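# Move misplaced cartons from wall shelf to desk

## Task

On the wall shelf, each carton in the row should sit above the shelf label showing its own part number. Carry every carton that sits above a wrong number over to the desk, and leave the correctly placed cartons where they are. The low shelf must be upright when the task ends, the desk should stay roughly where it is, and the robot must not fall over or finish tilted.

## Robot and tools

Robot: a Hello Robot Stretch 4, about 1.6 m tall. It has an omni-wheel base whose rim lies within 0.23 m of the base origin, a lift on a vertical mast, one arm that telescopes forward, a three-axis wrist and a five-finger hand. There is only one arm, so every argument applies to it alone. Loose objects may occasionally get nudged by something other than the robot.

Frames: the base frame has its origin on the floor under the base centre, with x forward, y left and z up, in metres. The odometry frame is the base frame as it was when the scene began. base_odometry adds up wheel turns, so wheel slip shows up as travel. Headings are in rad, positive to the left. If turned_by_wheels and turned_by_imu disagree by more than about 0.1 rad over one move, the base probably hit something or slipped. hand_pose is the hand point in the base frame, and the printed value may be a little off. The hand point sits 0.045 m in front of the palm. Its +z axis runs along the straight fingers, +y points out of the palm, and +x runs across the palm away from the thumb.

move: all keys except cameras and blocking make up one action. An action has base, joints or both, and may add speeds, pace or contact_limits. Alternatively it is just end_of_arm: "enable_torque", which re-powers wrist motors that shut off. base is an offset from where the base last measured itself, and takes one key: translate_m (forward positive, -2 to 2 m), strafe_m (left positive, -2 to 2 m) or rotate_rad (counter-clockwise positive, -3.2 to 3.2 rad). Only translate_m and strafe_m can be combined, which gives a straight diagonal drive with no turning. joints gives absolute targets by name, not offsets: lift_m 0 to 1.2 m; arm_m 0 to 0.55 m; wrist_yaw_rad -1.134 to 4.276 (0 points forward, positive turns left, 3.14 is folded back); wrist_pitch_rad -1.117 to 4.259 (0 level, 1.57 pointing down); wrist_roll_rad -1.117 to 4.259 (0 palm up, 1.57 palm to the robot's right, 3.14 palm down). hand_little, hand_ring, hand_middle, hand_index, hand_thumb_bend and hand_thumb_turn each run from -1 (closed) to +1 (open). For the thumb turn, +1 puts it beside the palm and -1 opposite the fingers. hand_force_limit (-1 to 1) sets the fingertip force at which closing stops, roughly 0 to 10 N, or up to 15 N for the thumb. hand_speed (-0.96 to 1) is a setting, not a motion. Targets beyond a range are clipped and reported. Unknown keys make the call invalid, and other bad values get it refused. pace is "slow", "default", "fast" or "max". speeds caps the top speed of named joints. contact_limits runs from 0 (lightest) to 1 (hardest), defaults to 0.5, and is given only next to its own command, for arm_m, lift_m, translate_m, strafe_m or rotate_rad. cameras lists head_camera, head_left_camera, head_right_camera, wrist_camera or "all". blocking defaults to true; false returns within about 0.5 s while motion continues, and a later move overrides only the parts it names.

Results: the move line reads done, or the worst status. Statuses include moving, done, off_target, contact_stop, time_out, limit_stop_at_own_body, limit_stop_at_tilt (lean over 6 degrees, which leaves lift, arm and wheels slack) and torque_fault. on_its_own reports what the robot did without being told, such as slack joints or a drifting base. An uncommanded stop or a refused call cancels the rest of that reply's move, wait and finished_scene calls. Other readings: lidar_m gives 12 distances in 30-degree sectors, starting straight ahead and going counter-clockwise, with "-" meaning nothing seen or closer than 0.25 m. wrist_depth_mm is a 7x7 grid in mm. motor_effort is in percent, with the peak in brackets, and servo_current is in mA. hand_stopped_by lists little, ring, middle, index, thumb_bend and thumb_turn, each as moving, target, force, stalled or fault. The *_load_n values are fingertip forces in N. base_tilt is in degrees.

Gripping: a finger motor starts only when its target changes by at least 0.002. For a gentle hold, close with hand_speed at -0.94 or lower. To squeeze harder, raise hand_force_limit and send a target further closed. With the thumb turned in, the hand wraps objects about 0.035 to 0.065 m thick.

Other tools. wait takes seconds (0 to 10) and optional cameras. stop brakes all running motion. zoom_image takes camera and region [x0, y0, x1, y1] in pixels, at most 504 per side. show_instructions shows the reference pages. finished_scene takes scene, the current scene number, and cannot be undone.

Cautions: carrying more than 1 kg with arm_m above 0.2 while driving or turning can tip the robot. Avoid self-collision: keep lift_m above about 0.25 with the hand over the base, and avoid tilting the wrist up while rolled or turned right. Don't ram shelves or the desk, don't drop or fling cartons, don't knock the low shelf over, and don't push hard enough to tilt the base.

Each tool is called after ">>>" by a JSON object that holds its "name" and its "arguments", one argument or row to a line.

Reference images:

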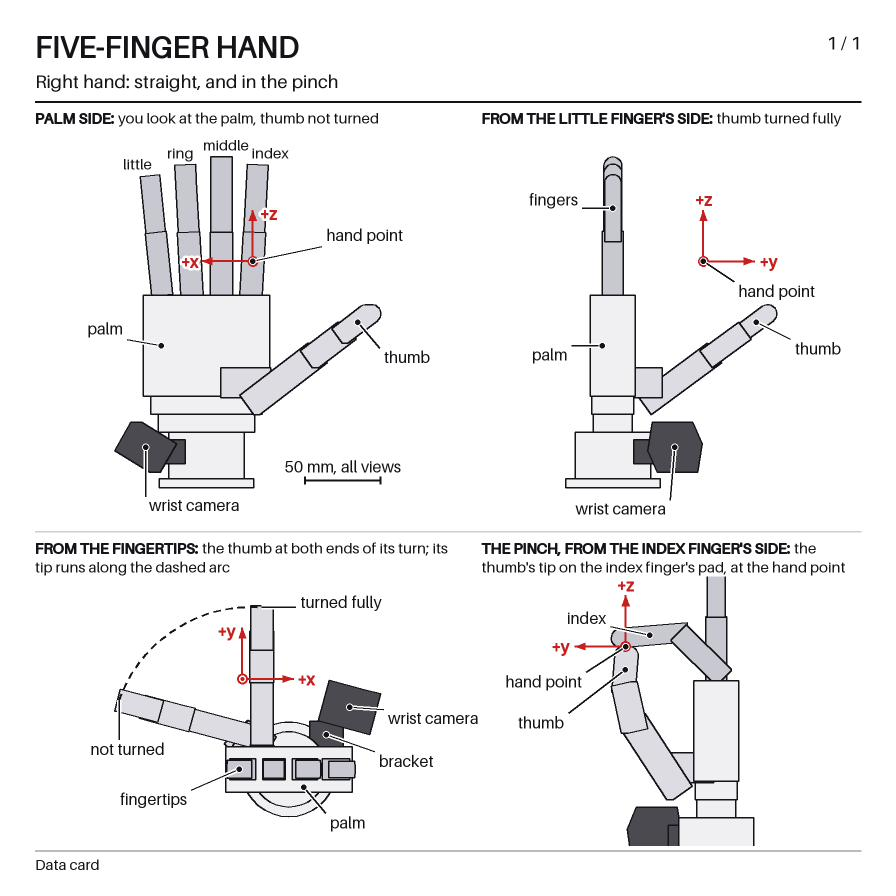

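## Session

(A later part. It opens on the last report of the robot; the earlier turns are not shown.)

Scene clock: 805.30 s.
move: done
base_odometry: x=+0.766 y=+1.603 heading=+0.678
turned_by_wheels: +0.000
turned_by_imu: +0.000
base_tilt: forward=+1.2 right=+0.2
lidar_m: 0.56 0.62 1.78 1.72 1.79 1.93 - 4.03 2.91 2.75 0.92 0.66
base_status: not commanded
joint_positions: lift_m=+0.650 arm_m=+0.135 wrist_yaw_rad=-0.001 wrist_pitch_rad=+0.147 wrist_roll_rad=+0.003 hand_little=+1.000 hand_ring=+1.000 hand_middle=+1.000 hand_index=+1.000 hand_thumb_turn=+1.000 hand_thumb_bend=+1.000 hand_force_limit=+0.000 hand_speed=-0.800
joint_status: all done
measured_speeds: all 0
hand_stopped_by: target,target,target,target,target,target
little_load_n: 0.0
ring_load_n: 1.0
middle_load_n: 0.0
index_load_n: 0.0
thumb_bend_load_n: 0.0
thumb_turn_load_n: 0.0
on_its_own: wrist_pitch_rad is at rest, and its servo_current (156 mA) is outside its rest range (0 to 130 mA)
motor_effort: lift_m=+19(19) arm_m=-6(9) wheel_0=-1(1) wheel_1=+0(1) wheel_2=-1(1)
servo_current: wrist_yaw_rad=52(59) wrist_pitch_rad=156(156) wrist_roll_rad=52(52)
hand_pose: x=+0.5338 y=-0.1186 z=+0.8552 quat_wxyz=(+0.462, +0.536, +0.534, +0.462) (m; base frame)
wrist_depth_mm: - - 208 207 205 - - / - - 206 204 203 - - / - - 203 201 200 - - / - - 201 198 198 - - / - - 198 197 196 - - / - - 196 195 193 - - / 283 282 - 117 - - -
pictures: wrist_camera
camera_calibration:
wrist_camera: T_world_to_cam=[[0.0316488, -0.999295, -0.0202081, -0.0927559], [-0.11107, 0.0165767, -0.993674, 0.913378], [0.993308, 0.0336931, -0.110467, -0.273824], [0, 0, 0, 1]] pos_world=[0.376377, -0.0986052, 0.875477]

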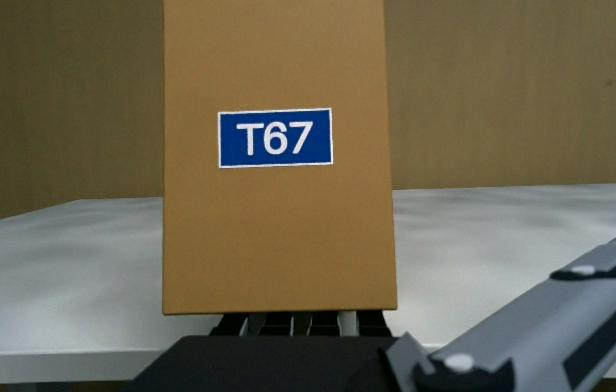

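>>> {"name": "move", "arguments": {
  "joints": {"lift_m": 0.552, "arm_m": 0.129, "wrist_pitch_rad": -0.1},
  "speeds": {"lift_m": 0.06, "arm_m": 0.01, "wrist_pitch_rad": 0.15},
  "cameras": ["wrist_camera"]
}}

>>> {"name": "move", "arguments": {
  "joints": {"lift_m": 0.525},
  "speeds": {"lift_m": 0.04},
  "cameras": ["wrist_camera", "head_camera"]
}}

>>> {"name": "zoom_image", "arguments": {
  "camera": "head_camera",
  "region": [180, 320, 310, 450]
}}

Scene clock: 810.73 s.
move: off_target
base_odometry: x=+0.766 y=+1.603 heading=+0.678
turned_by_wheels: +0.000
turned_by_imu: +0.000
base_tilt: forward=+1.3 right=+0.2
lidar_m: 0.53 0.65 1.78 1.71 1.81 1.92 - 4.06 2.86 2.75 0.88 0.63
base_status: not commanded
joint_positions: lift_m=+0.552 arm_m=+0.129 wrist_yaw_rad=-0.001 wrist_pitch_rad=-0.073 wrist_roll_rad=+0.003 hand_little=+1.000 hand_ring=+1.000 hand_middle=+1.000 hand_index=+1.000 hand_thumb_turn=+1.000 hand_thumb_bend=+1.000 hand_force_limit=+0.000 hand_speed=-0.800
joint_status: wrist_pitch_rad off_target (ended at -0.073, target -0.100); the others done
measured_speeds: all 0
hand_stopped_by: target,target,target,target,target,target
little_load_n: 0.0
ring_load_n: 1.0
middle_load_n: 1.0
index_load_n: 0.0
thumb_bend_load_n: 0.0
thumb_turn_load_n: 0.0
on_its_own: wrist_pitch_rad is at rest, and its servo_current (169 mA) is outside its rest range (0 to 130 mA)
motor_effort: lift_m=+20(20) arm_m=-5(10) wheel_0=-1(1) wheel_1=+0(1) wheel_2=-1(1)
servo_current: wrist_yaw_rad=52(59) wrist_pitch_rad=169(221) wrist_roll_rad=33(59)
hand_pose: x=+0.5164 y=-0.1186 z=+0.8061 quat_wxyz=(+0.517, +0.482, +0.481, +0.518) (m; base frame)
wrist_depth_mm: - 1118 216 216 215 - - / - - 211 211 210 - - / - - 207 206 205 - - / - - 203 202 - - - / - - 198 199 198 - - / 273 272 196 195 196 268 - / 273 271 - 117 - - -
pictures: wrist_camera
camera_calibration:
wrist_camera: T_world_to_cam=[[0.0352696, -0.999298, -0.0126281, -0.101177], [0.108146, 0.0163781, -0.994, 0.749705], [0.993509, 0.0336923, 0.108647, -0.438669], [0, 0, 0, 1]] pos_world=[0.358313, -0.0986053, 0.791589]

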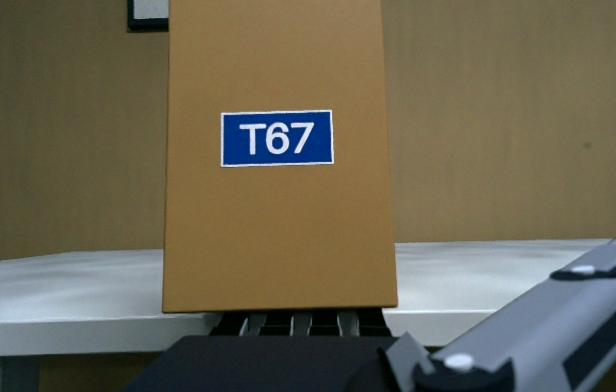

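Scene clock: 811.83 s.
move: done
base_odometry: x=+0.766 y=+1.603 heading=+0.678
turned_by_wheels: +0.000
turned_by_imu: +0.000
base_tilt: forward=+1.4 right=+0.2
lidar_m: 0.51 0.64 1.79 1.69 1.82 1.91 - 4.01 2.88 2.75 0.92 0.65
base_status: not commanded
joint_positions: lift_m=+0.525 arm_m=+0.129 wrist_yaw_rad=-0.001 wrist_pitch_rad=-0.086 wrist_roll_rad=+0.003 hand_little=+1.000 hand_ring=+1.000 hand_middle=+1.000 hand_index=+1.000 hand_thumb_turn=+1.000 hand_thumb_bend=+1.000 hand_force_limit=+0.000 hand_speed=-0.800
joint_status: all done
measured_speeds: all 0
hand_stopped_by: target,target,target,target,target,target
little_load_n: 0.0
ring_load_n: 0.5
middle_load_n: 0.0
index_load_n: 0.0
thumb_bend_load_n: 0.0
thumb_turn_load_n: 0.0
motor_effort: lift_m=+17(20) arm_m=-5(5) wheel_0=-1(1) wheel_1=+1(1) wheel_2=-1(1)
servo_current: wrist_yaw_rad=52(59) wrist_pitch_rad=72(176) wrist_roll_rad=59(59)
hand_pose: x=+0.5153 y=-0.1186 z=+0.7822 quat_wxyz=(+0.521, +0.479, +0.477, +0.521) (m; base frame)
wrist_depth_mm: - 1160 208 208 208 - - / - - 206 205 206 - - / - - 204 202 202 - - / - - 200 200 - - - / - - 197 198 197 - - / 274 272 196 195 195 265 - / - - - 117 - - -
pictures: head_camera, wrist_camera
camera_calibration:
wrist_camera: T_world_to_cam=[[0.0354313, -0.999298, -0.0121635, -0.10189], [0.121071, 0.0163736, -0.992509, 0.718266], [0.992011, 0.0336932, 0.121566, -0.444419], [0, 0, 0, 1]] pos_world=[0.357518, -0.0986053, 0.765673]

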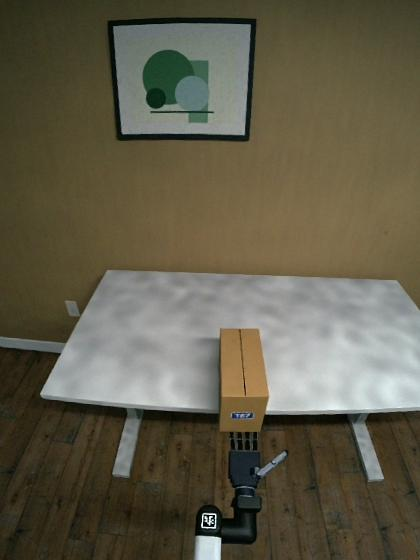

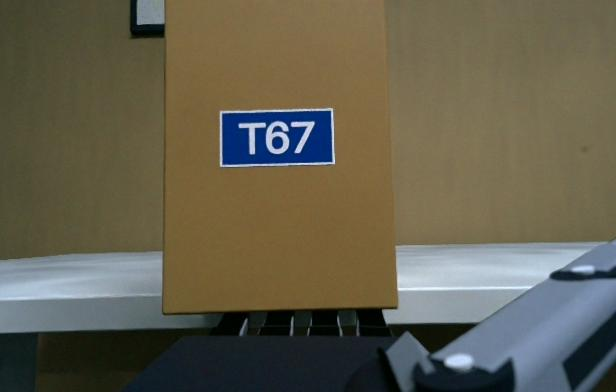

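Scaled by 3.877 from the camera's 420x560 image, which has a finer 1200x1600 frame.

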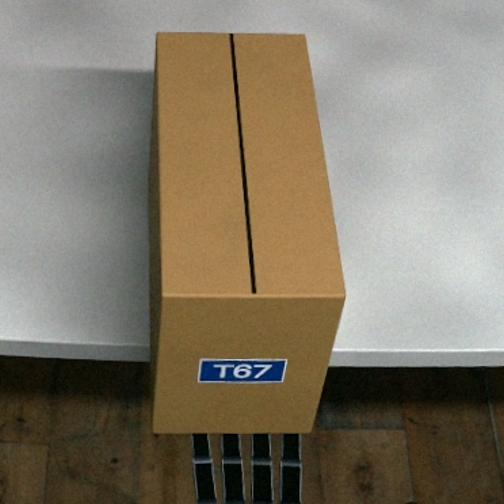

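>>> {"name": "move", "arguments": {
  "joints": {"lift_m": 0.505},
  "speeds": {"lift_m": 0.05},
  "cameras": ["wrist_camera"]
}}

Scene clock: 814.17 s.
move: done
base_odometry: x=+0.766 y=+1.603 heading=+0.678
turned_by_wheels: +0.000
turned_by_imu: +0.000
base_tilt: forward=+1.3 right=+0.2
lidar_m: 0.51 0.64 1.79 1.71 1.79 1.97 - 4.01 2.89 2.77 0.92 0.64
base_status: not commanded
joint_positions: lift_m=+0.505 arm_m=+0.129 wrist_yaw_rad=-0.001 wrist_pitch_rad=-0.091 wrist_roll_rad=+0.003 hand_little=+1.000 hand_ring=+1.000 hand_middle=+1.000 hand_index=+1.000 hand_thumb_turn=+1.000 hand_thumb_bend=+1.000 hand_force_limit=+0.000 hand_speed=-0.800
joint_status: all done
measured_speeds: all 0
hand_stopped_by: target,target,target,target,target,target
little_load_n: 0.0
ring_load_n: 0.0
middle_load_n: 0.0
index_load_n: 0.0
thumb_bend_load_n: 0.0
thumb_turn_load_n: 0.0
motor_effort: lift_m=+16(18) arm_m=-5(5) wheel_0=+0(1) wheel_1=+1(1) wheel_2=-1(1)
servo_current: wrist_yaw_rad=46(59) wrist_pitch_rad=52(78) wrist_roll_rad=39(65)
hand_pose: x=+0.5149 y=-0.1186 z=+0.7634 quat_wxyz=(+0.522, +0.478, +0.476, +0.523) (m; base frame)
wrist_depth_mm: - 1118 211 211 210 - - / - - 208 207 207 - - / - - 205 204 204 - - / - - 202 201 - - - / - 200 198 198 198 266 - / 276 273 271 268 266 265 - / - - - 117 - - -
pictures: wrist_camera
camera_calibration:
wrist_camera: T_world_to_cam=[[0.0354961, -0.999298, -0.0119823, -0.102278], [0.126282, 0.0163788, -0.991859, 0.696398], [0.991359, 0.033694, 0.126775, -0.44538], [0, 0, 0, 1]] pos_world=[0.357219, -0.0986053, 0.745966]

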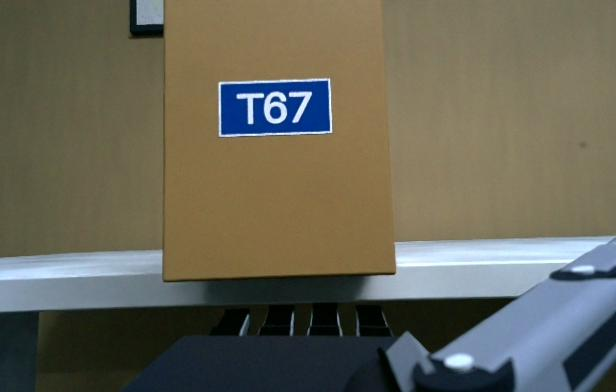

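>>> {"name": "move", "arguments": {
  "joints": {"arm_m": 0.03}
}}

>>> {"name": "move", "arguments": {
  "joints": {"lift_m": 0.605, "wrist_pitch_rad": 0.0}
}}

>>> {"name": "move", "arguments": {
  "joints": {"arm_m": 0.14},
  "speeds": {"arm_m": 0.05},
  "contact_limits": {"arm_m": 0.1},
  "cameras": ["wrist_camera", "head_camera"]
}}

Scene clock: 821.37 s.
move: done
base_odometry: x=+0.766 y=+1.603 heading=+0.678
turned_by_wheels: +0.000
turned_by_imu: +0.000
base_tilt: forward=+1.3 right=+0.2
lidar_m: 0.52 0.65 1.79 1.72 1.80 1.92 - 4.02 2.87 2.77 0.90 0.64
base_status: not commanded
joint_positions: lift_m=+0.505 arm_m=+0.030 wrist_yaw_rad=-0.001 wrist_pitch_rad=-0.091 wrist_roll_rad=+0.003 hand_little=+1.000 hand_ring=+1.000 hand_middle=+1.000 hand_index=+1.000 hand_thumb_turn=+1.000 hand_thumb_bend=+1.000 hand_force_limit=+0.000 hand_speed=-0.800
joint_status: all done
measured_speeds: all 0
hand_stopped_by: target,target,target,target,target,target
little_load_n: 0.0
ring_load_n: 0.0
middle_load_n: 0.0
index_load_n: 0.0
thumb_bend_load_n: 0.0
thumb_turn_load_n: 0.0
motor_effort: lift_m=+16(16) arm_m=-5(9) wheel_0=-1(1) wheel_1=+0(1) wheel_2=-1(1)
servo_current: wrist_yaw_rad=46(65) wrist_pitch_rad=59(65) wrist_roll_rad=33(65)
hand_pose: x=+0.4160 y=-0.1186 z=+0.7634 quat_wxyz=(+0.522, +0.478, +0.476, +0.523) (m; base frame)
wrist_depth_mm: - 1255 1255 1229 - - - / - - 310 310 - - - / - - 307 303 - - - / - - 301 300 - - - / - - 297 297 - - - / - - - 187 - - - / 741 - - 117 - - -
pictures: none

Scene clock: 822.80 s.
move: done
base_odometry: x=+0.766 y=+1.603 heading=+0.678
turned_by_wheels: +0.000
turned_by_imu: +0.000
base_tilt: forward=+1.4 right=+0.2
lidar_m: 0.53 0.62 1.81 1.71 1.80 1.91 - 4.03 2.89 2.76 0.90 0.63
base_status: not commanded
joint_positions: lift_m=+0.605 arm_m=+0.030 wrist_yaw_rad=-0.001 wrist_pitch_rad=+0.002 wrist_roll_rad=+0.003 hand_little=+1.000 hand_ring=+1.000 hand_middle=+1.000 hand_index=+1.000 hand_thumb_turn=+1.000 hand_thumb_bend=+1.000 hand_force_limit=+0.000 hand_speed=-0.800
joint_status: all done
measured_speeds: all 0
hand_stopped_by: target,target,target,target,target,target
little_load_n: 0.0
ring_load_n: 0.0
middle_load_n: 0.0
index_load_n: 0.0
thumb_bend_load_n: 0.0
thumb_turn_load_n: 0.0
motor_effort: lift_m=+21(23) arm_m=-5(6) wheel_0=+0(1) wheel_1=+0(1) wheel_2=-1(1)
servo_current: wrist_yaw_rad=46(65) wrist_pitch_rad=39(65) wrist_roll_rad=33(59)
hand_pose: x=+0.4224 y=-0.1186 z=+0.8428 quat_wxyz=(+0.499, +0.501, +0.499, +0.500) (m; base frame)
wrist_depth_mm: - 1160 1182 - - - - / - - - - - - - / - - 294 296 - - - / - - 294 294 - - - / - - 291 294 - - - / - - 294 293 206 - - / - - - 117 - - -
pictures: none

Scene clock: 825.40 s.
move: done
base_odometry: x=+0.766 y=+1.603 heading=+0.678
turned_by_wheels: +0.000
turned_by_imu: +0.000
base_tilt: forward=+1.3 right=+0.2
lidar_m: 0.56 0.64 1.79 1.72 1.80 1.92 - 4.02 2.86 2.75 0.92 0.65
base_status: not commanded
joint_positions: lift_m=+0.605 arm_m=+0.140 wrist_yaw_rad=-0.001 wrist_pitch_rad=+0.002 wrist_roll_rad=+0.003 hand_little=+1.000 hand_ring=+1.000 hand_middle=+1.000 hand_index=+1.000 hand_thumb_turn=+1.000 hand_thumb_bend=+1.000 hand_force_limit=+0.000 hand_speed=-0.800
joint_status: all done
measured_speeds: all 0
hand_stopped_by: target,target,target,target,target,target
little_load_n: 0.0
ring_load_n: 0.0
middle_load_n: -0.5
index_load_n: 0.0
thumb_bend_load_n: 0.0
thumb_turn_load_n: 0.0
motor_effort: lift_m=+21(21) arm_m=+6(9) wheel_0=+0(1) wheel_1=+0(1) wheel_2=-2(2)
servo_current: wrist_yaw_rad=52(59) wrist_pitch_rad=39(46) wrist_roll_rad=46(65)
contact_limits: arm_m 0.1
hand_pose: x=+0.5321 y=-0.1186 z=+0.8428 quat_wxyz=(+0.499, +0.501, +0.499, +0.500) (m; base frame)
wrist_depth_mm: - - - - - - - / - - 221 225 - - - / - - 220 225 - - - / - - 220 224 228 - - / - - 219 224 228 - - / - - 218 223 207 - - / 277 268 - 117 - - -
pictures: head_camera, wrist_camera
camera_calibration:
wrist_camera: T_world_to_cam=[[0.0342355, -0.999298, -0.0152095, -0.0985471], [0.0341376, 0.0163788, -0.999283, 0.828248], [0.998831, 0.0336917, 0.0346744, -0.398861], [0, 0, 0, 1]] pos_world=[0.373494, -0.0986053, 0.839986]

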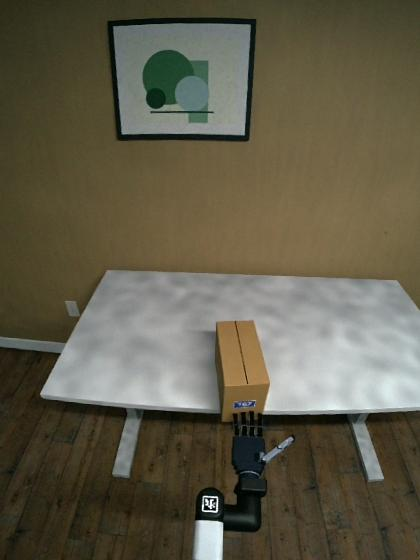

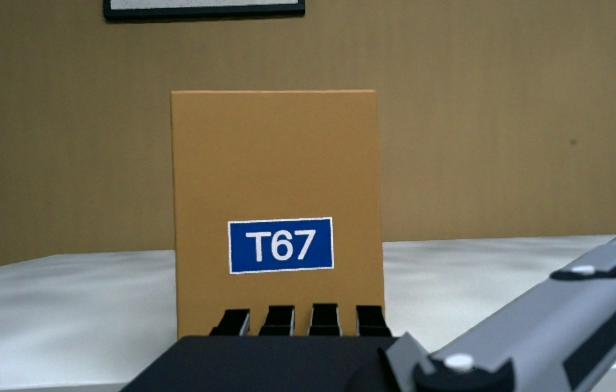

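>>> {"name": "move", "arguments": {
  "joints": {"arm_m": 0.21},
  "speeds": {"arm_m": 0.05},
  "contact_limits": {"arm_m": 0.1},
  "cameras": ["wrist_camera", "head_camera"]
}}

>>> {"name": "move", "arguments": {
  "joints": {"arm_m": 0.0}
}}

>>> {"name": "move", "arguments": {
  "base": {"translate_m": -0.9},
  "joints": {"lift_m": 0.3},
  "pace": "fast",
  "cameras": ["head_camera"]
}}

Scene clock: 829.30 s.
move: done
base_odometry: x=+0.766 y=+1.603 heading=+0.678
turned_by_wheels: +0.000
turned_by_imu: +0.000
base_tilt: forward=+1.4 right=+0.2
lidar_m: 0.58 0.62 1.79 1.72 1.82 1.91 - 3.99 2.86 2.75 0.93 0.66
base_status: not commanded
joint_positions: lift_m=+0.605 arm_m=+0.210 wrist_yaw_rad=-0.001 wrist_pitch_rad=+0.002 wrist_roll_rad=+0.003 hand_little=+1.000 hand_ring=+1.000 hand_middle=+1.000 hand_index=+1.000 hand_thumb_turn=+1.000 hand_thumb_bend=+1.000 hand_force_limit=+0.000 hand_speed=-0.800
joint_status: all done
measured_speeds: all 0
hand_stopped_by: target,target,target,target,target,target
little_load_n: 0.0
ring_load_n: -1.0
middle_load_n: 0.0
index_load_n: 0.0
thumb_bend_load_n: 0.0
thumb_turn_load_n: 0.0
motor_effort: lift_m=+21(21) arm_m=+6(9) wheel_0=-1(1) wheel_1=+0(1) wheel_2=-2(3)
servo_current: wrist_yaw_rad=46(59) wrist_pitch_rad=39(52) wrist_roll_rad=52(78)
contact_limits: arm_m 0.1
hand_pose: x=+0.6021 y=-0.1186 z=+0.8428 quat_wxyz=(+0.499, +0.501, +0.499, +0.500) (m; base frame)
wrist_depth_mm: - - - - - - - / - - 216 225 - - - / - - 214 226 233 - - / - - 214 225 233 - - / - - 215 226 - - - / - - 213 220 193 - - / 278 268 - 117 - - -
pictures: head_camera, wrist_camera
camera_calibration:
wrist_camera: T_world_to_cam=[[0.0342355, -0.999298, -0.0152095, -0.100944], [0.0341376, 0.0163788, -0.999283, 0.825858], [0.998831, 0.0336917, 0.0346744, -0.468779], [0, 0, 0, 1]] pos_world=[0.443494, -0.0986053, 0.839986]

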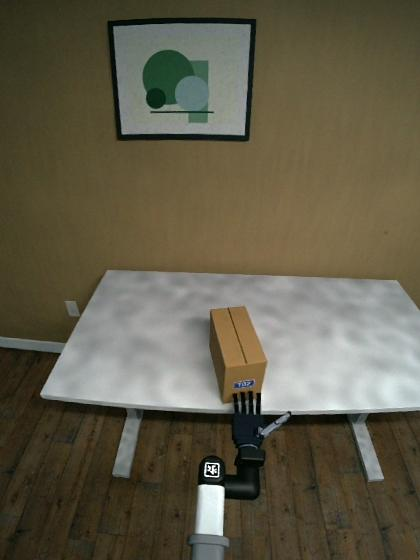

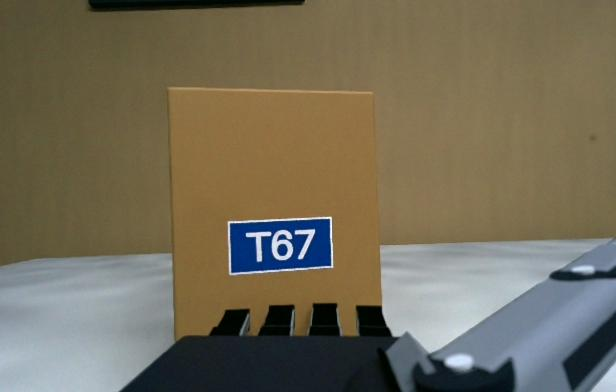

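Scene clock: 831.03 s.
move: done
base_odometry: x=+0.766 y=+1.603 heading=+0.678
turned_by_wheels: +0.000
turned_by_imu: +0.000
base_tilt: forward=+1.4 right=+0.3
lidar_m: 0.59 0.64 1.80 1.70 1.80 1.95 - 4.05 2.91 2.74 0.90 0.63
base_status: not commanded
joint_positions: lift_m=+0.605 arm_m=+0.002 wrist_yaw_rad=-0.001 wrist_pitch_rad=+0.002 wrist_roll_rad=+0.003 hand_little=+1.000 hand_ring=+1.000 hand_middle=+1.000 hand_index=+1.000 hand_thumb_turn=+1.000 hand_thumb_bend=+1.000 hand_force_limit=+0.000 hand_speed=-0.800
joint_status: all done
joint sent to its limit — arm_m, lower limit.
measured_speeds: all 0
hand_stopped_by: target,target,target,target,target,target
little_load_n: 0.0
ring_load_n: 0.0
middle_load_n: 0.0
index_load_n: -0.5
thumb_bend_load_n: 0.0
thumb_turn_load_n: 0.0
motor_effort: lift_m=+21(21) arm_m=-6(9) wheel_0=+0(1) wheel_1=+0(1) wheel_2=-2(2)
servo_current: wrist_yaw_rad=52(59) wrist_pitch_rad=39(46) wrist_roll_rad=59(65)
hand_pose: x=+0.3942 y=-0.1186 z=+0.8428 quat_wxyz=(+0.499, +0.501, +0.499, +0.500) (m; base frame)
wrist_depth_mm: - 1205 1205 - - - - / - - - - - - - / - - - 433 - - - / - - 418 430 - - - / - - 452 430 - - - / - - 415 421 - - - / 798 - - 117 - - -
pictures: none

Scene clock: 834.67 s.
move: done
base_odometry: x=+0.065 y=+1.038 heading=+0.678
turned_by_wheels: +0.000
turned_by_imu: -0.002
base_tilt: forward=+1.3 right=+0.3
lidar_m: 1.47 1.57 1.77 1.70 1.37 1.87 3.82 3.85 2.92 2.77 2.90 1.58
base_status: done
joint_positions: lift_m=+0.300 arm_m=+0.002 wrist_yaw_rad=-0.001 wrist_pitch_rad=+0.002 wrist_roll_rad=+0.003 hand_little=+1.000 hand_ring=+1.000 hand_middle=+1.000 hand_index=+1.000 hand_thumb_turn=+1.000 hand_thumb_bend=+1.000 hand_force_limit=+0.000 hand_speed=-0.800
joint_status: all done
measured_speeds: all 0
hand_stopped_by: target,target,target,target,target,target
little_load_n: 0.0
ring_load_n: -0.5
middle_load_n: 0.0
index_load_n: 0.0
thumb_bend_load_n: 0.0
thumb_turn_load_n: 0.0
motor_effort: lift_m=+17(19) arm_m=-5(6) wheel_0=+1(9) wheel_1=-1(8) wheel_2=-1(15)
servo_current: wrist_yaw_rad=46(59) wrist_pitch_rad=39(52) wrist_roll_rad=33(59)
hand_pose: x=+0.3942 y=-0.1186 z=+0.5381 quat_wxyz=(+0.499, +0.501, +0.500, +0.500) (m; base frame)
wrist_depth_mm: - - - - - - - / - - - - - - - / - - - - - - - / - - - - - - - / - - - - - - - / - - 1921 - - 1808 - / 1366 1336 - 117 - - -
pictures: head_camera

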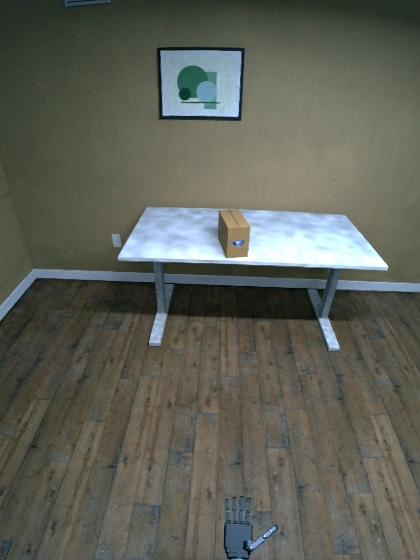

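>>> {"name": "move", "arguments": {
  "base": {"rotate_rad": -3.14},
  "pace": "fast"
}}

>>> {"name": "move", "arguments": {
  "base": {"translate_m": 1.95, "strafe_m": 0.8},
  "pace": "fast"
}}

>>> {"name": "move", "arguments": {
  "joints": {"lift_m": 1.15, "wrist_pitch_rad": 1.57, "wrist_roll_rad": 3.14},
  "pace": "fast",
  "cameras": ["head_camera", "head_left_camera"]
}}

Scene clock: 848.83 s.
move: done
base_odometry: x=+0.065 y=+1.038 heading=-2.462
turned_by_wheels: -3.140
turned_by_imu: -3.064
base_tilt: forward=+1.3 right=+0.2
lidar_m: 3.48 3.62 2.92 2.78 2.91 1.58 1.50 1.56 1.77 1.68 1.37 1.91
base_status: done
joint_positions: lift_m=+0.300 arm_m=+0.002 wrist_yaw_rad=-0.001 wrist_pitch_rad=+0.002 wrist_roll_rad=+0.003 hand_little=+1.000 hand_ring=+1.000 hand_middle=+1.000 hand_index=+1.000 hand_thumb_turn=+1.000 hand_thumb_bend=+1.000 hand_force_limit=+0.000 hand_speed=-0.800
joint_status: not commanded
measured_speeds: all 0
hand_stopped_by: target,target,target,target,target,target
little_load_n: 0.0
ring_load_n: 0.0
middle_load_n: 0.0
index_load_n: 0.0
thumb_bend_load_n: 0.0
thumb_turn_load_n: 0.0
motor_effort: lift_m=+19(19) arm_m=-5(6) wheel_0=+1(9) wheel_1=+1(11) wheel_2=+0(15)
servo_current: wrist_yaw_rad=46(59) wrist_pitch_rad=39(52) wrist_roll_rad=26(65)
hand_pose: x=+0.3942 y=-0.1186 z=+0.5379 quat_wxyz=(+0.499, +0.501, +0.500, +0.500) (m; base frame)
wrist_depth_mm: - - - - - - - / - - - - - - - / - - - - - - - / - - - - - - - / - - - - - - - / - - - - - - - / 1366 1336 - 117 - - -
pictures: none

Scene clock: 855.40 s.
move: done
base_odometry: x=-0.947 y=-0.810 heading=-2.462
turned_by_wheels: +0.000
turned_by_imu: +0.002
base_tilt: forward=+1.3 right=+0.1
lidar_m: 1.51 1.59 2.06 1.97 2.05 2.82 - 3.55 2.19 2.15 2.53 1.59
base_status: done
joint_positions: lift_m=+0.300 arm_m=+0.002 wrist_yaw_rad=-0.001 wrist_pitch_rad=+0.002 wrist_roll_rad=+0.003 hand_little=+1.000 hand_ring=+1.000 hand_middle=+1.000 hand_index=+1.000 hand_thumb_turn=+1.000 hand_thumb_bend=+1.000 hand_force_limit=+0.000 hand_speed=-0.800
joint_status: not commanded
measured_speeds: all 0
hand_stopped_by: target,target,target,target,target,target
little_load_n: 0.0
ring_load_n: 0.0
middle_load_n: 0.0
index_load_n: 0.0
thumb_bend_load_n: 0.0
thumb_turn_load_n: 0.0
motor_effort: lift_m=+19(19) arm_m=-5(6) wheel_0=+1(6) wheel_1=-2(10) wheel_2=+1(13)
servo_current: wrist_yaw_rad=39(65) wrist_pitch_rad=46(52) wrist_roll_rad=46(72)
hand_pose: x=+0.3942 y=-0.1186 z=+0.5379 quat_wxyz=(+0.499, +0.501, +0.500, +0.500) (m; base frame)
wrist_depth_mm: - - - - - - - / - - - - - - - / - - 1366 1308 - - - / - - - - - - - / - - - - - - - / - - - 186 - - - / 1366 1366 - 117 - - -
pictures: none

Scene clock: 858.60 s.
move: done
base_odometry: x=-0.947 y=-0.810 heading=-2.462
turned_by_wheels: +0.000
turned_by_imu: +0.000
base_tilt: forward=+1.4 right=+0.3
lidar_m: 1.50 1.59 2.08 1.97 2.05 2.82 - 3.54 2.20 2.11 2.55 1.59
base_status: not commanded
joint_positions: lift_m=+1.150 arm_m=+0.002 wrist_yaw_rad=-0.001 wrist_pitch_rad=+1.568 wrist_roll_rad=+3.137 hand_little=+1.000 hand_ring=+1.000 hand_middle=+1.000 hand_index=+1.000 hand_thumb_turn=+1.000 hand_thumb_bend=+1.000 hand_force_limit=+0.000 hand_speed=-0.800
joint_status: all done
measured_speeds: all 0
hand_stopped_by: target,target,target,target,target,target
little_load_n: 0.0
ring_load_n: 0.0
middle_load_n: 0.0
index_load_n: 0.0
thumb_bend_load_n: -0.5
thumb_turn_load_n: 0.0
motor_effort: lift_m=+21(25) arm_m=-5(6) wheel_0=+1(2) wheel_1=-2(3) wheel_2=+1(1)
servo_current: wrist_yaw_rad=52(59) wrist_pitch_rad=39(72) wrist_roll_rad=46(117)
hand_pose: x=+0.1130 y=-0.0568 z=+1.1064 quat_wxyz=(-0.001, +0.709, -0.706, +0.001) (m; base frame)
wrist_depth_mm: 1336 1336 1308 407 1308 1255 1255 / 1336 1308 1336 1255 1281 1255 1229 / 1366 1308 1281 1308 1255 1229 1205 / 1336 1281 1281 1281 1229 1229 1255 / 1308 1281 1255 1281 1229 1229 1205 / 1308 1255 1255 1229 1229 1205 - / 1308 1281 - 117 - - -
pictures: head_camera, head_left_camera

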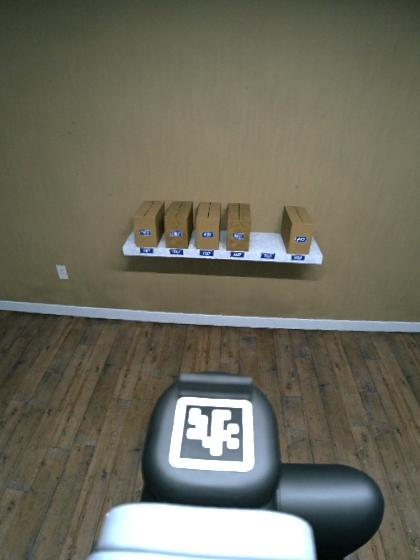

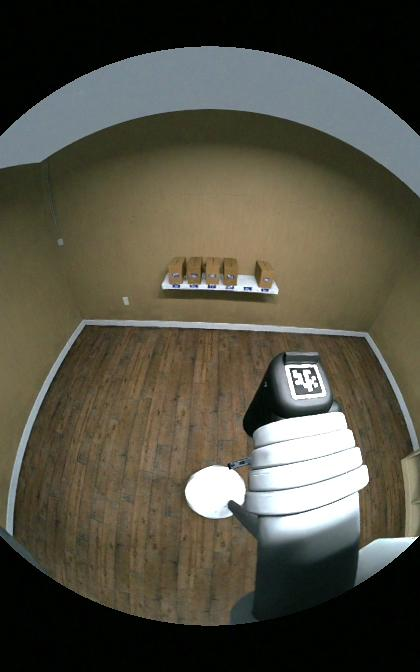

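>>> {"name": "move", "arguments": {
  "base": {"translate_m": 1.03, "strafe_m": 0.369}
}}

>>> {"name": "move", "arguments": {
  "joints": {"arm_m": 0.53, "lift_m": 1.09},
  "cameras": ["wrist_camera", "head_camera"]
}}

Scene clock: 865.43 s.
move: done
base_odometry: x=-1.516 y=-1.745 heading=-2.461
turned_by_wheels: +0.000
turned_by_imu: +0.001
base_tilt: forward=+1.4 right=+0.3
lidar_m: 0.51 0.55 1.09 1.63 1.70 2.35 - 4.10 2.80 2.87 0.72 0.54
base_status: done
joint_positions: lift_m=+1.150 arm_m=+0.002 wrist_yaw_rad=-0.001 wrist_pitch_rad=+1.568 wrist_roll_rad=+3.137 hand_little=+1.000 hand_ring=+1.000 hand_middle=+1.000 hand_index=+1.000 hand_thumb_turn=+1.000 hand_thumb_bend=+1.000 hand_force_limit=+0.000 hand_speed=-0.800
joint_status: not commanded
measured_speeds: all 0
hand_stopped_by: target,target,target,target,target,target
little_load_n: 0.0
ring_load_n: 0.0
middle_load_n: 0.0
index_load_n: 0.0
thumb_bend_load_n: 0.0
thumb_turn_load_n: 0.0
motor_effort: lift_m=+20(21) arm_m=-5(6) wheel_0=+1(6) wheel_1=+0(9) wheel_2=-1(14)
servo_current: wrist_yaw_rad=52(59) wrist_pitch_rad=46(52) wrist_roll_rad=26(72)
hand_pose: x=+0.1130 y=-0.0568 z=+1.1065 quat_wxyz=(-0.001, +0.709, -0.706, +0.001) (m; base frame)
wrist_depth_mm: 1336 1308 1281 404 1281 1255 1255 / 1308 1308 1281 1281 1255 1308 1255 / 1308 1308 1308 1255 1255 1229 1229 / 1308 1281 1281 1255 1229 1229 1229 / 1281 1281 1281 1255 1281 1205 1205 / 1308 1308 1255 1255 1229 1229 - / 1281 1255 - 117 - - -
pictures: none

Scene clock: 868.03 s.
move: done
base_odometry: x=-1.516 y=-1.745 heading=-2.461
turned_by_wheels: +0.000
turned_by_imu: +0.000
base_tilt: forward=+1.4 right=+0.2
lidar_m: 0.48 0.52 1.10 1.60 1.71 2.35 - 4.12 2.78 2.89 0.72 0.53
base_status: not commanded
joint_positions: lift_m=+1.090 arm_m=+0.530 wrist_yaw_rad=-0.001 wrist_pitch_rad=+1.568 wrist_roll_rad=+3.137 hand_little=+1.000 hand_ring=+1.000 hand_middle=+1.000 hand_index=+1.000 hand_thumb_turn=+1.000 hand_thumb_bend=+1.000 hand_force_limit=+0.000 hand_speed=-0.800
joint_status: all done
measured_speeds: all 0
hand_stopped_by: target,target,target,target,target,target
little_load_n: 0.0
ring_load_n: 0.0
middle_load_n: 0.0
index_load_n: 0.0
thumb_bend_load_n: 0.0
thumb_turn_load_n: 0.0
motor_effort: lift_m=+16(19) arm_m=+5(9) wheel_0=+1(1) wheel_1=+0(1) wheel_2=-1(1)
servo_current: wrist_yaw_rad=46(59) wrist_pitch_rad=46(52) wrist_roll_rad=52(72)
hand_pose: x=+0.6410 y=-0.0568 z=+1.0468 quat_wxyz=(-0.001, +0.709, -0.706, +0.001) (m; base frame)
wrist_depth_mm: 1281 1255 1229 1205 1205 1229 1205 / 273 300 266 265 303 259 256 / 272 297 265 262 355 257 255 / 268 297 264 260 353 255 254 / 267 296 264 258 351 254 252 / 266 298 259 257 259 252 - / 264 281 - 117 - - -
pictures: head_camera, wrist_camera
camera_calibration:
wrist_camera: T_world_to_cam=[[0.00871199, 0.99934, -0.0352583, 0.113537], [0.999412, -0.00987088, -0.0328292, -0.604518], [-0.0331556, -0.0349515, -0.998839, 1.22277], [0, 0, 0, 1]] pos_world=[0.643715, -0.076692, 1.20551]

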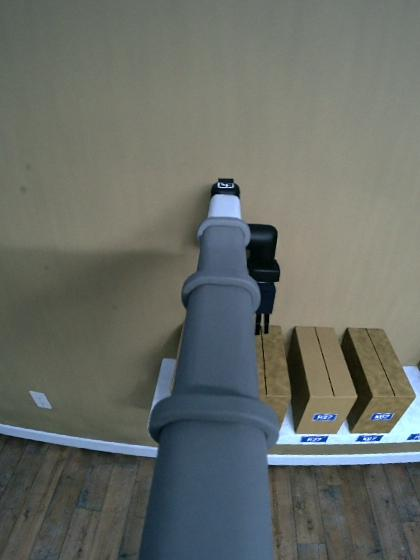

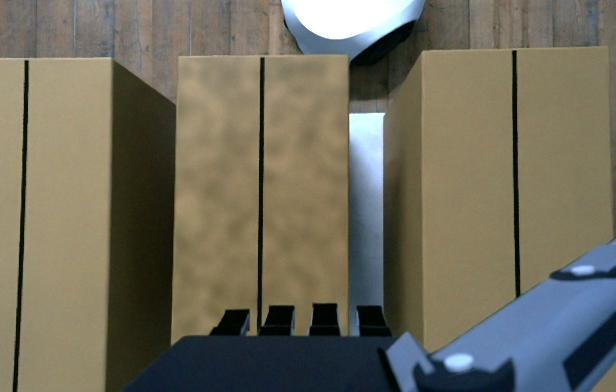

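>>> {"name": "move", "arguments": {
  "base": {"translate_m": 0.012, "strafe_m": -0.040}
}}

>>> {"name": "move", "arguments": {
  "joints": {"lift_m": 1.06},
  "cameras": ["wrist_camera"]
}}

Scene clock: 877.07 s.
move: done
base_odometry: x=-1.550 y=-1.722 heading=-2.462
turned_by_wheels: +0.000
turned_by_imu: +0.000
base_tilt: forward=+1.3 right=+0.2
lidar_m: 0.47 0.52 1.08 1.66 1.73 2.37 - 3.46 2.76 2.84 0.71 0.51
base_status: done
joint_positions: lift_m=+1.090 arm_m=+0.530 wrist_yaw_rad=-0.001 wrist_pitch_rad=+1.568 wrist_roll_rad=+3.137 hand_little=+1.000 hand_ring=+1.000 hand_middle=+1.000 hand_index=+1.000 hand_thumb_turn=+1.000 hand_thumb_bend=+1.000 hand_force_limit=+0.000 hand_speed=-0.800
joint_status: not commanded
measured_speeds: all 0
hand_stopped_by: target,target,target,target,target,target
little_load_n: 0.0
ring_load_n: 0.0
middle_load_n: 0.0
index_load_n: 0.0
thumb_bend_load_n: 0.0
thumb_turn_load_n: 0.0
motor_effort: lift_m=+16(16) arm_m=+5(6) wheel_0=-1(11) wheel_1=+0(8) wheel_2=-2(8)
servo_current: wrist_yaw_rad=52(59) wrist_pitch_rad=39(46) wrist_roll_rad=33(65)
hand_pose: x=+0.6410 y=-0.0568 z=+1.0468 quat_wxyz=(-0.001, +0.709, -0.706, +0.001) (m; base frame)
wrist_depth_mm: 1281 1255 1229 266 1060 1205 1229 / 272 272 294 265 263 259 256 / 271 268 322 263 262 258 254 / 270 267 291 262 258 256 253 / 267 265 293 258 257 255 251 / 266 263 293 258 255 277 - / 265 262 - 117 - - -
pictures: none

Scene clock: 878.00 s.
move: done
base_odometry: x=-1.550 y=-1.722 heading=-2.462
turned_by_wheels: +0.000
turned_by_imu: +0.000
base_tilt: forward=+1.4 right=+0.2
lidar_m: 0.48 0.52 1.10 1.66 1.77 2.39 - 3.46 2.76 2.83 0.72 0.52
base_status: not commanded
joint_positions: lift_m=+1.060 arm_m=+0.530 wrist_yaw_rad=-0.001 wrist_pitch_rad=+1.568 wrist_roll_rad=+3.137 hand_little=+1.000 hand_ring=+1.000 hand_middle=+1.000 hand_index=+1.000 hand_thumb_turn=+1.000 hand_thumb_bend=+1.000 hand_force_limit=+0.000 hand_speed=-0.800
joint_status: all done
measured_speeds: all 0
hand_stopped_by: target,target,target,target,target,target
little_load_n: 0.0
ring_load_n: 0.0
middle_load_n: 0.0
index_load_n: 0.0
thumb_bend_load_n: 0.0
thumb_turn_load_n: 0.0
motor_effort: lift_m=+16(17) arm_m=+5(6) wheel_0=-1(1) wheel_1=+0(1) wheel_2=-2(2)
servo_current: wrist_yaw_rad=52(59) wrist_pitch_rad=39(46) wrist_roll_rad=65(65)
hand_pose: x=+0.6410 y=-0.0568 z=+1.0168 quat_wxyz=(-0.001, +0.709, -0.706, +0.001) (m; base frame)
wrist_depth_mm: 244 251 1182 236 233 1205 228 / 242 239 294 234 232 256 226 / 240 239 294 233 229 256 226 / 238 236 234 230 229 255 224 / 236 234 232 229 226 255 224 / 236 234 231 227 224 277 - / 234 233 - 117 - - -
pictures: wrist_camera
camera_calibration:
wrist_camera: T_world_to_cam=[[0.00871199, 0.99934, -0.0352583, 0.11248], [0.999412, -0.00987088, -0.0328292, -0.605503], [-0.0331556, -0.0349515, -0.998839, 1.1928], [0, 0, 0, 1]] pos_world=[0.643715, -0.076692, 1.17551]

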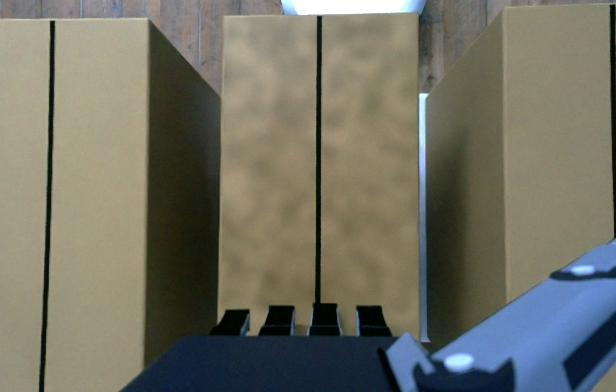

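>>> {"name": "move", "arguments": {
  "joints": {"lift_m": 1.0515},
  "speeds": {"lift_m": 0.03},
  "contact_limits": {"lift_m": 0.2}
}}

>>> {"name": "move", "arguments": {
  "joints": {"arm_m": 0.49},
  "speeds": {"arm_m": 0.03},
  "contact_limits": {"arm_m": 0.2},
  "cameras": ["wrist_camera", "head_camera"]
}}

Scene clock: 889.63 s.
move: done
base_odometry: x=-1.551 y=-1.722 heading=-2.462
turned_by_wheels: +0.000
turned_by_imu: +0.000
base_tilt: forward=+1.3 right=+0.3
lidar_m: 0.47 0.51 1.08 1.67 1.75 2.39 - 3.43 2.77 2.84 0.69 0.51
base_status: not commanded
joint_positions: lift_m=+1.052 arm_m=+0.530 wrist_yaw_rad=-0.001 wrist_pitch_rad=+1.568 wrist_roll_rad=+3.137 hand_little=+1.000 hand_ring=+1.000 hand_middle=+1.000 hand_index=+1.000 hand_thumb_turn=+1.000 hand_thumb_bend=+1.000 hand_force_limit=+0.000 hand_speed=-0.800
joint_status: all done
measured_speeds: all 0
hand_stopped_by: target,target,target,target,target,target
little_load_n: 0.0
ring_load_n: 0.0
middle_load_n: -0.5
index_load_n: 0.0
thumb_bend_load_n: 0.0
thumb_turn_load_n: 0.0
motor_effort: lift_m=+10(16) arm_m=+5(5) wheel_0=-1(1) wheel_1=+0(1) wheel_2=-2(2)
servo_current: wrist_yaw_rad=52(52) wrist_pitch_rad=46(52) wrist_roll_rad=33(52)
contact_limits: lift_m 0.2
hand_pose: x=+0.6410 y=-0.0568 z=+1.0089 quat_wxyz=(-0.001, +0.709, -0.706, +0.001) (m; base frame)
wrist_depth_mm: 239 237 1205 231 229 1182 225 / 237 236 233 230 228 256 224 / 236 235 232 228 227 255 222 / 234 233 231 226 225 255 220 / 233 232 228 224 224 255 219 / 231 230 226 224 220 277 - / 229 228 - 117 - - -
pictures: none

Scene clock: 891.33 s.
move: done
base_odometry: x=-1.551 y=-1.722 heading=-2.462
turned_by_wheels: +0.000
turned_by_imu: +0.000
base_tilt: forward=+1.4 right=+0.2
lidar_m: 0.46 0.50 1.09 1.67 1.75 2.38 - 3.47 2.76 2.81 0.73 0.52
base_status: not commanded
joint_positions: lift_m=+1.052 arm_m=+0.490 wrist_yaw_rad=-0.001 wrist_pitch_rad=+1.562 wrist_roll_rad=+3.137 hand_little=+1.000 hand_ring=+1.000 hand_middle=+1.000 hand_index=+1.000 hand_thumb_turn=+1.000 hand_thumb_bend=+1.000 hand_force_limit=+0.000 hand_speed=-0.800
joint_status: all done
measured_speeds: all 0
hand_stopped_by: target,target,target,target,target,target
little_load_n: 0.0
ring_load_n: 0.0
middle_load_n: 1.0
index_load_n: 0.0
thumb_bend_load_n: 0.0
thumb_turn_load_n: 0.0
motor_effort: lift_m=+10(11) arm_m=-7(11) wheel_0=-1(1) wheel_1=+0(1) wheel_2=+1(2)
servo_current: wrist_yaw_rad=59(59) wrist_pitch_rad=59(59) wrist_roll_rad=59(65)
contact_limits: arm_m 0.2; lift_m 0.2
hand_pose: x=+0.6027 y=-0.0568 z=+1.0084 quat_wxyz=(-0.003, +0.709, -0.706, +0.003) (m; base frame)
wrist_depth_mm: 1229 1205 1205 228 226 1160 1118 / 235 233 229 227 224 257 220 / 234 231 229 226 224 256 220 / 233 231 229 225 224 255 219 / 232 231 228 224 223 255 218 / 230 229 228 224 221 278 - / 230 229 - 117 - - -
pictures: head_camera, wrist_camera
camera_calibration:
wrist_camera: T_world_to_cam=[[0.00892227, 0.99934, -0.0352053, 0.112337], [0.999594, -0.00986593, -0.0267223, -0.573731], [-0.027052, -0.0349525, -0.999023, 1.17964], [0, 0, 0, 1]] pos_world=[0.604407, -0.076692, 1.16711]

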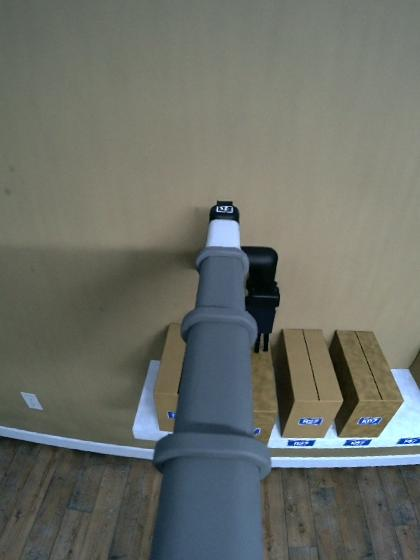

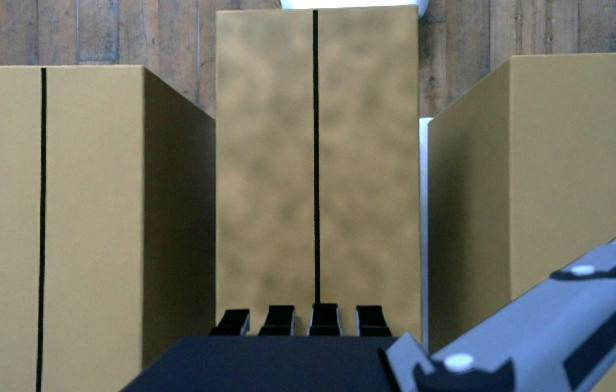

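>>> {"name": "move", "arguments": {
  "joints": {"arm_m": 0.45},
  "speeds": {"arm_m": 0.03},
  "contact_limits": {"arm_m": 0.2},
  "cameras": ["wrist_camera"]
}}

Scene clock: 894.90 s.
move: done
base_odometry: x=-1.551 y=-1.722 heading=-2.462
turned_by_wheels: +0.000
turned_by_imu: +0.000
base_tilt: forward=+1.3 right=+0.2
lidar_m: 0.42 0.53 1.09 1.64 1.76 2.36 - 3.48 2.75 2.83 0.73 0.44
base_status: not commanded
joint_positions: lift_m=+1.052 arm_m=+0.450 wrist_yaw_rad=-0.001 wrist_pitch_rad=+1.561 wrist_roll_rad=+3.137 hand_little=+1.000 hand_ring=+1.000 hand_middle=+1.000 hand_index=+1.000 hand_thumb_turn=+1.000 hand_thumb_bend=+1.000 hand_force_limit=+0.000 hand_speed=-0.800
joint_status: all done
measured_speeds: all 0
hand_stopped_by: target,target,target,target,target,target
little_load_n: 0.0
ring_load_n: 0.0
middle_load_n: 1.0
index_load_n: 0.0
thumb_bend_load_n: 0.0
thumb_turn_load_n: 0.0
motor_effort: lift_m=+11(11) arm_m=-7(11) wheel_0=-1(1) wheel_1=+0(1) wheel_2=+1(1)
servo_current: wrist_yaw_rad=46(52) wrist_pitch_rad=52(65) wrist_roll_rad=46(65)
contact_limits: arm_m 0.2; lift_m 0.2
hand_pose: x=+0.5628 y=-0.0569 z=+1.0084 quat_wxyz=(-0.003, +0.709, -0.706, +0.003) (m; base frame)
wrist_depth_mm: 1229 1205 1205 227 225 1160 1138 / 1182 1205 229 227 225 1138 1138 / 235 248 229 227 225 306 220 / 232 232 228 225 223 257 219 / 232 229 228 225 222 256 217 / 231 230 227 224 221 279 - / 231 229 - 117 - - -
pictures: wrist_camera
camera_calibration:
wrist_camera: T_world_to_cam=[[0.00883659, 0.999341, -0.0351991, 0.112734], [0.999606, -0.00976622, -0.0263269, -0.534307], [-0.0266534, -0.0349525, -0.999033, 1.17835], [0, 0, 0, 1]] pos_world=[0.564507, -0.0766919, 1.16711]

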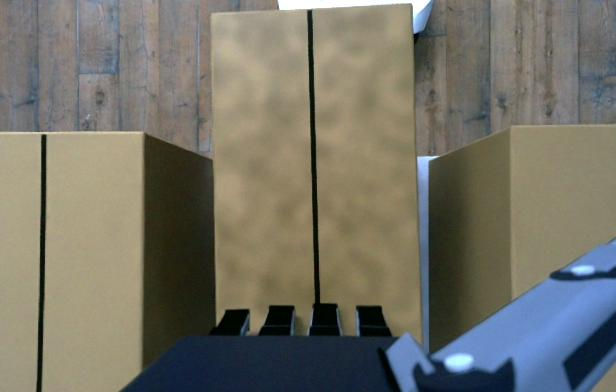

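>>> {"name": "move", "arguments": {
  "joints": {"arm_m": 0.425},
  "speeds": {"arm_m": 0.03},
  "contact_limits": {"arm_m": 0.2},
  "cameras": ["wrist_camera"]
}}

>>> {"name": "move", "arguments": {
  "joints": {"lift_m": 1.065}
}}

>>> {"name": "move", "arguments": {
  "base": {"strafe_m": -0.014},
  "pace": "slow"
}}

>>> {"name": "move", "arguments": {
  "joints": {"lift_m": 1.0515},
  "speeds": {"lift_m": 0.03},
  "contact_limits": {"lift_m": 0.2},
  "cameras": ["wrist_camera"]
}}

Scene clock: 903.40 s.
move: done
base_odometry: x=-1.551 y=-1.722 heading=-2.461
turned_by_wheels: +0.000
turned_by_imu: +0.000
base_tilt: forward=+1.4 right=+0.3
lidar_m: 0.39 0.52 1.09 1.67 1.75 2.37 - 3.47 2.76 2.82 0.73 0.43
base_status: not commanded
joint_positions: lift_m=+1.052 arm_m=+0.425 wrist_yaw_rad=-0.001 wrist_pitch_rad=+1.561 wrist_roll_rad=+3.137 hand_little=+1.000 hand_ring=+1.000 hand_middle=+1.000 hand_index=+1.000 hand_thumb_turn=+1.000 hand_thumb_bend=+1.000 hand_force_limit=+0.000 hand_speed=-0.800
joint_status: all done
measured_speeds: all 0
hand_stopped_by: target,target,target,target,target,target
little_load_n: 0.0
ring_load_n: 0.0
middle_load_n: 1.0
index_load_n: 0.0
thumb_bend_load_n: 0.0
thumb_turn_load_n: 0.0
motor_effort: lift_m=+11(11) arm_m=-7(11) wheel_0=-1(1) wheel_1=+0(1) wheel_2=+1(1)
servo_current: wrist_yaw_rad=59(65) wrist_pitch_rad=52(59) wrist_roll_rad=46(65)
contact_limits: arm_m 0.2; lift_m 0.2
hand_pose: x=+0.5379 y=-0.0569 z=+1.0084 quat_wxyz=(-0.003, +0.709, -0.706, +0.003) (m; base frame)
wrist_depth_mm: 1205 1205 1205 227 225 1138 1138 / 1229 1182 230 227 224 1160 1138 / 1229 1229 229 226 224 1138 1138 / 234 231 228 224 224 258 218 / 232 230 227 224 222 258 218 / 231 230 226 223 222 281 - / 231 229 - 117 - - -
pictures: wrist_camera
camera_calibration:
wrist_camera: T_world_to_cam=[[0.00874029, 0.999342, -0.0351951, 0.112999], [0.999609, -0.00966646, -0.0262317, -0.509425], [-0.0265547, -0.0349521, -0.999036, 1.17753], [0, 0, 0, 1]] pos_world=[0.539507, -0.0766919, 1.16701]

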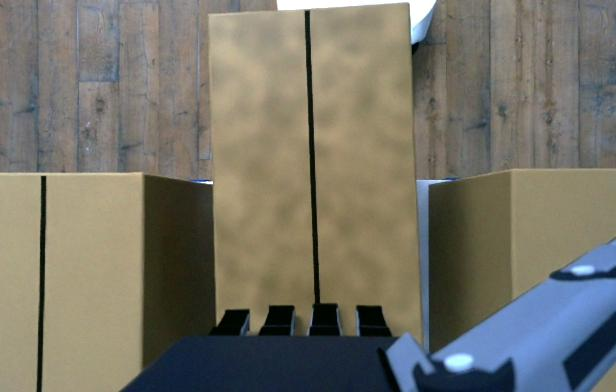

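Scene clock: 904.10 s.
move: done
base_odometry: x=-1.551 y=-1.722 heading=-2.462
turned_by_wheels: +0.000
turned_by_imu: +0.000
base_tilt: forward=+1.3 right=+0.2
lidar_m: 0.38 0.49 1.07 1.66 1.76 2.37 - 3.47 2.79 2.85 0.72 0.43
base_status: not commanded
joint_positions: lift_m=+1.065 arm_m=+0.425 wrist_yaw_rad=-0.001 wrist_pitch_rad=+1.568 wrist_roll_rad=+3.137 hand_little=+1.000 hand_ring=+1.000 hand_middle=+1.000 hand_index=+1.000 hand_thumb_turn=+1.000 hand_thumb_bend=+1.000 hand_force_limit=+0.000 hand_speed=-0.800
joint_status: all done
measured_speeds: all 0
hand_stopped_by: target,target,target,target,target,target
little_load_n: 0.0
ring_load_n: 0.0
middle_load_n: 0.0
index_load_n: 0.0
thumb_bend_load_n: 0.0
thumb_turn_load_n: 0.0
motor_effort: lift_m=+21(22) arm_m=-5(8) wheel_0=-1(1) wheel_1=+0(1) wheel_2=+0(1)
servo_current: wrist_yaw_rad=52(59) wrist_pitch_rad=46(59) wrist_roll_rad=52(52)
contact_limits: arm_m 0.2
hand_pose: x=+0.5363 y=-0.0569 z=+1.0214 quat_wxyz=(-0.001, +0.709, -0.706, +0.001) (m; base frame)
wrist_depth_mm: 1255 1229 1205 241 239 1182 1160 / 1229 1205 1205 239 237 1160 1160 / 1205 1229 240 236 235 1160 1160 / 244 267 238 236 235 306 229 / 242 241 236 234 233 258 228 / 241 238 236 231 230 278 - / 238 236 - 117 - - -
pictures: none

Scene clock: 905.07 s.
move: done
base_odometry: x=-1.559 y=-1.711 heading=-2.462
turned_by_wheels: +0.000
turned_by_imu: +0.000
base_tilt: forward=+1.3 right=+0.2
lidar_m: 0.39 0.50 1.11 1.67 1.76 2.35 - 3.44 2.73 2.81 0.72 0.44
base_status: done
joint_positions: lift_m=+1.065 arm_m=+0.425 wrist_yaw_rad=-0.001 wrist_pitch_rad=+1.568 wrist_roll_rad=+3.137 hand_little=+1.000 hand_ring=+1.000 hand_middle=+1.000 hand_index=+1.000 hand_thumb_turn=+1.000 hand_thumb_bend=+1.000 hand_force_limit=+0.000 hand_speed=-0.800
joint_status: not commanded
measured_speeds: all 0
hand_stopped_by: target,target,target,target,target,target
little_load_n: 0.0
ring_load_n: 0.0
middle_load_n: 0.0
index_load_n: 0.0
thumb_bend_load_n: 0.0
thumb_turn_load_n: 0.0
motor_effort: lift_m=+21(21) arm_m=-5(6) wheel_0=+1(6) wheel_1=-2(6) wheel_2=+0(5)
servo_current: wrist_yaw_rad=46(59) wrist_pitch_rad=46(52) wrist_roll_rad=13(65)
contact_limits: arm_m 0.2
hand_pose: x=+0.5363 y=-0.0569 z=+1.0214 quat_wxyz=(-0.001, +0.709, -0.706, +0.001) (m; base frame)
wrist_depth_mm: 1229 1255 1205 240 237 1160 1182 / 1255 1205 1205 238 236 1160 1160 / 1229 1229 1182 237 236 1138 1160 / 244 241 309 236 234 315 229 / 242 239 279 234 230 291 228 / 241 237 254 232 229 293 - / 238 236 - 117 - - -
pictures: none

Scene clock: 905.90 s.
move: done
base_odometry: x=-1.559 y=-1.711 heading=-2.462
turned_by_wheels: +0.000
turned_by_imu: +0.000
base_tilt: forward=+1.3 right=+0.1
lidar_m: 0.39 0.53 1.11 1.67 1.79 2.40 - 3.47 2.73 2.82 0.72 0.43
base_status: not commanded
joint_positions: lift_m=+1.052 arm_m=+0.425 wrist_yaw_rad=-0.001 wrist_pitch_rad=+1.568 wrist_roll_rad=+3.137 hand_little=+1.000 hand_ring=+1.000 hand_middle=+1.000 hand_index=+1.000 hand_thumb_turn=+1.000 hand_thumb_bend=+1.000 hand_force_limit=+0.000 hand_speed=-0.800
joint_status: all done
measured_speeds: all 0
hand_stopped_by: target,target,target,target,target,target
little_load_n: 0.0
ring_load_n: 0.0
middle_load_n: 0.0
index_load_n: 0.0
thumb_bend_load_n: 0.0
thumb_turn_load_n: 0.0
motor_effort: lift_m=+10(20) arm_m=-5(6) wheel_0=+1(2) wheel_1=-1(2) wheel_2=+0(0)
servo_current: wrist_yaw_rad=46(59) wrist_pitch_rad=46(46) wrist_roll_rad=39(65)
contact_limits: arm_m 0.2; lift_m 0.2
hand_pose: x=+0.5363 y=-0.0569 z=+1.0089 quat_wxyz=(-0.001, +0.709, -0.706, +0.001) (m; base frame)
wrist_depth_mm: 1255 1229 1205 231 229 1160 1138 / 1229 1205 1182 229 227 1160 1138 / 1229 1229 1205 229 226 1160 1138 / 235 234 307 228 224 319 220 / 233 231 278 224 223 291 219 / 231 229 254 224 220 291 - / 230 228 - 117 - - -
pictures: wrist_camera
camera_calibration:
wrist_camera: T_world_to_cam=[[0.00851239, 0.999342, -0.0352505, 0.113209], [0.999414, -0.00967135, -0.0328388, -0.501002], [-0.0331581, -0.0349503, -0.998839, 1.18134], [0, 0, 0, 1]] pos_world=[0.538915, -0.0766919, 1.16751]

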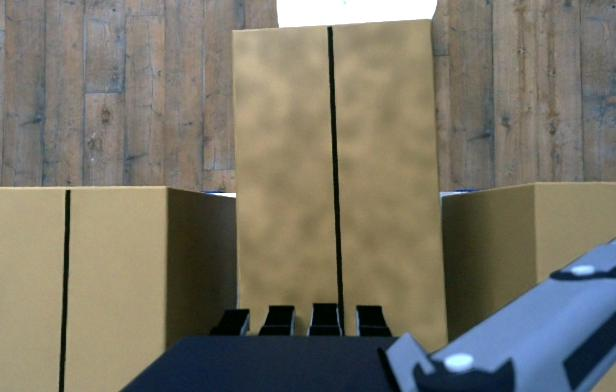

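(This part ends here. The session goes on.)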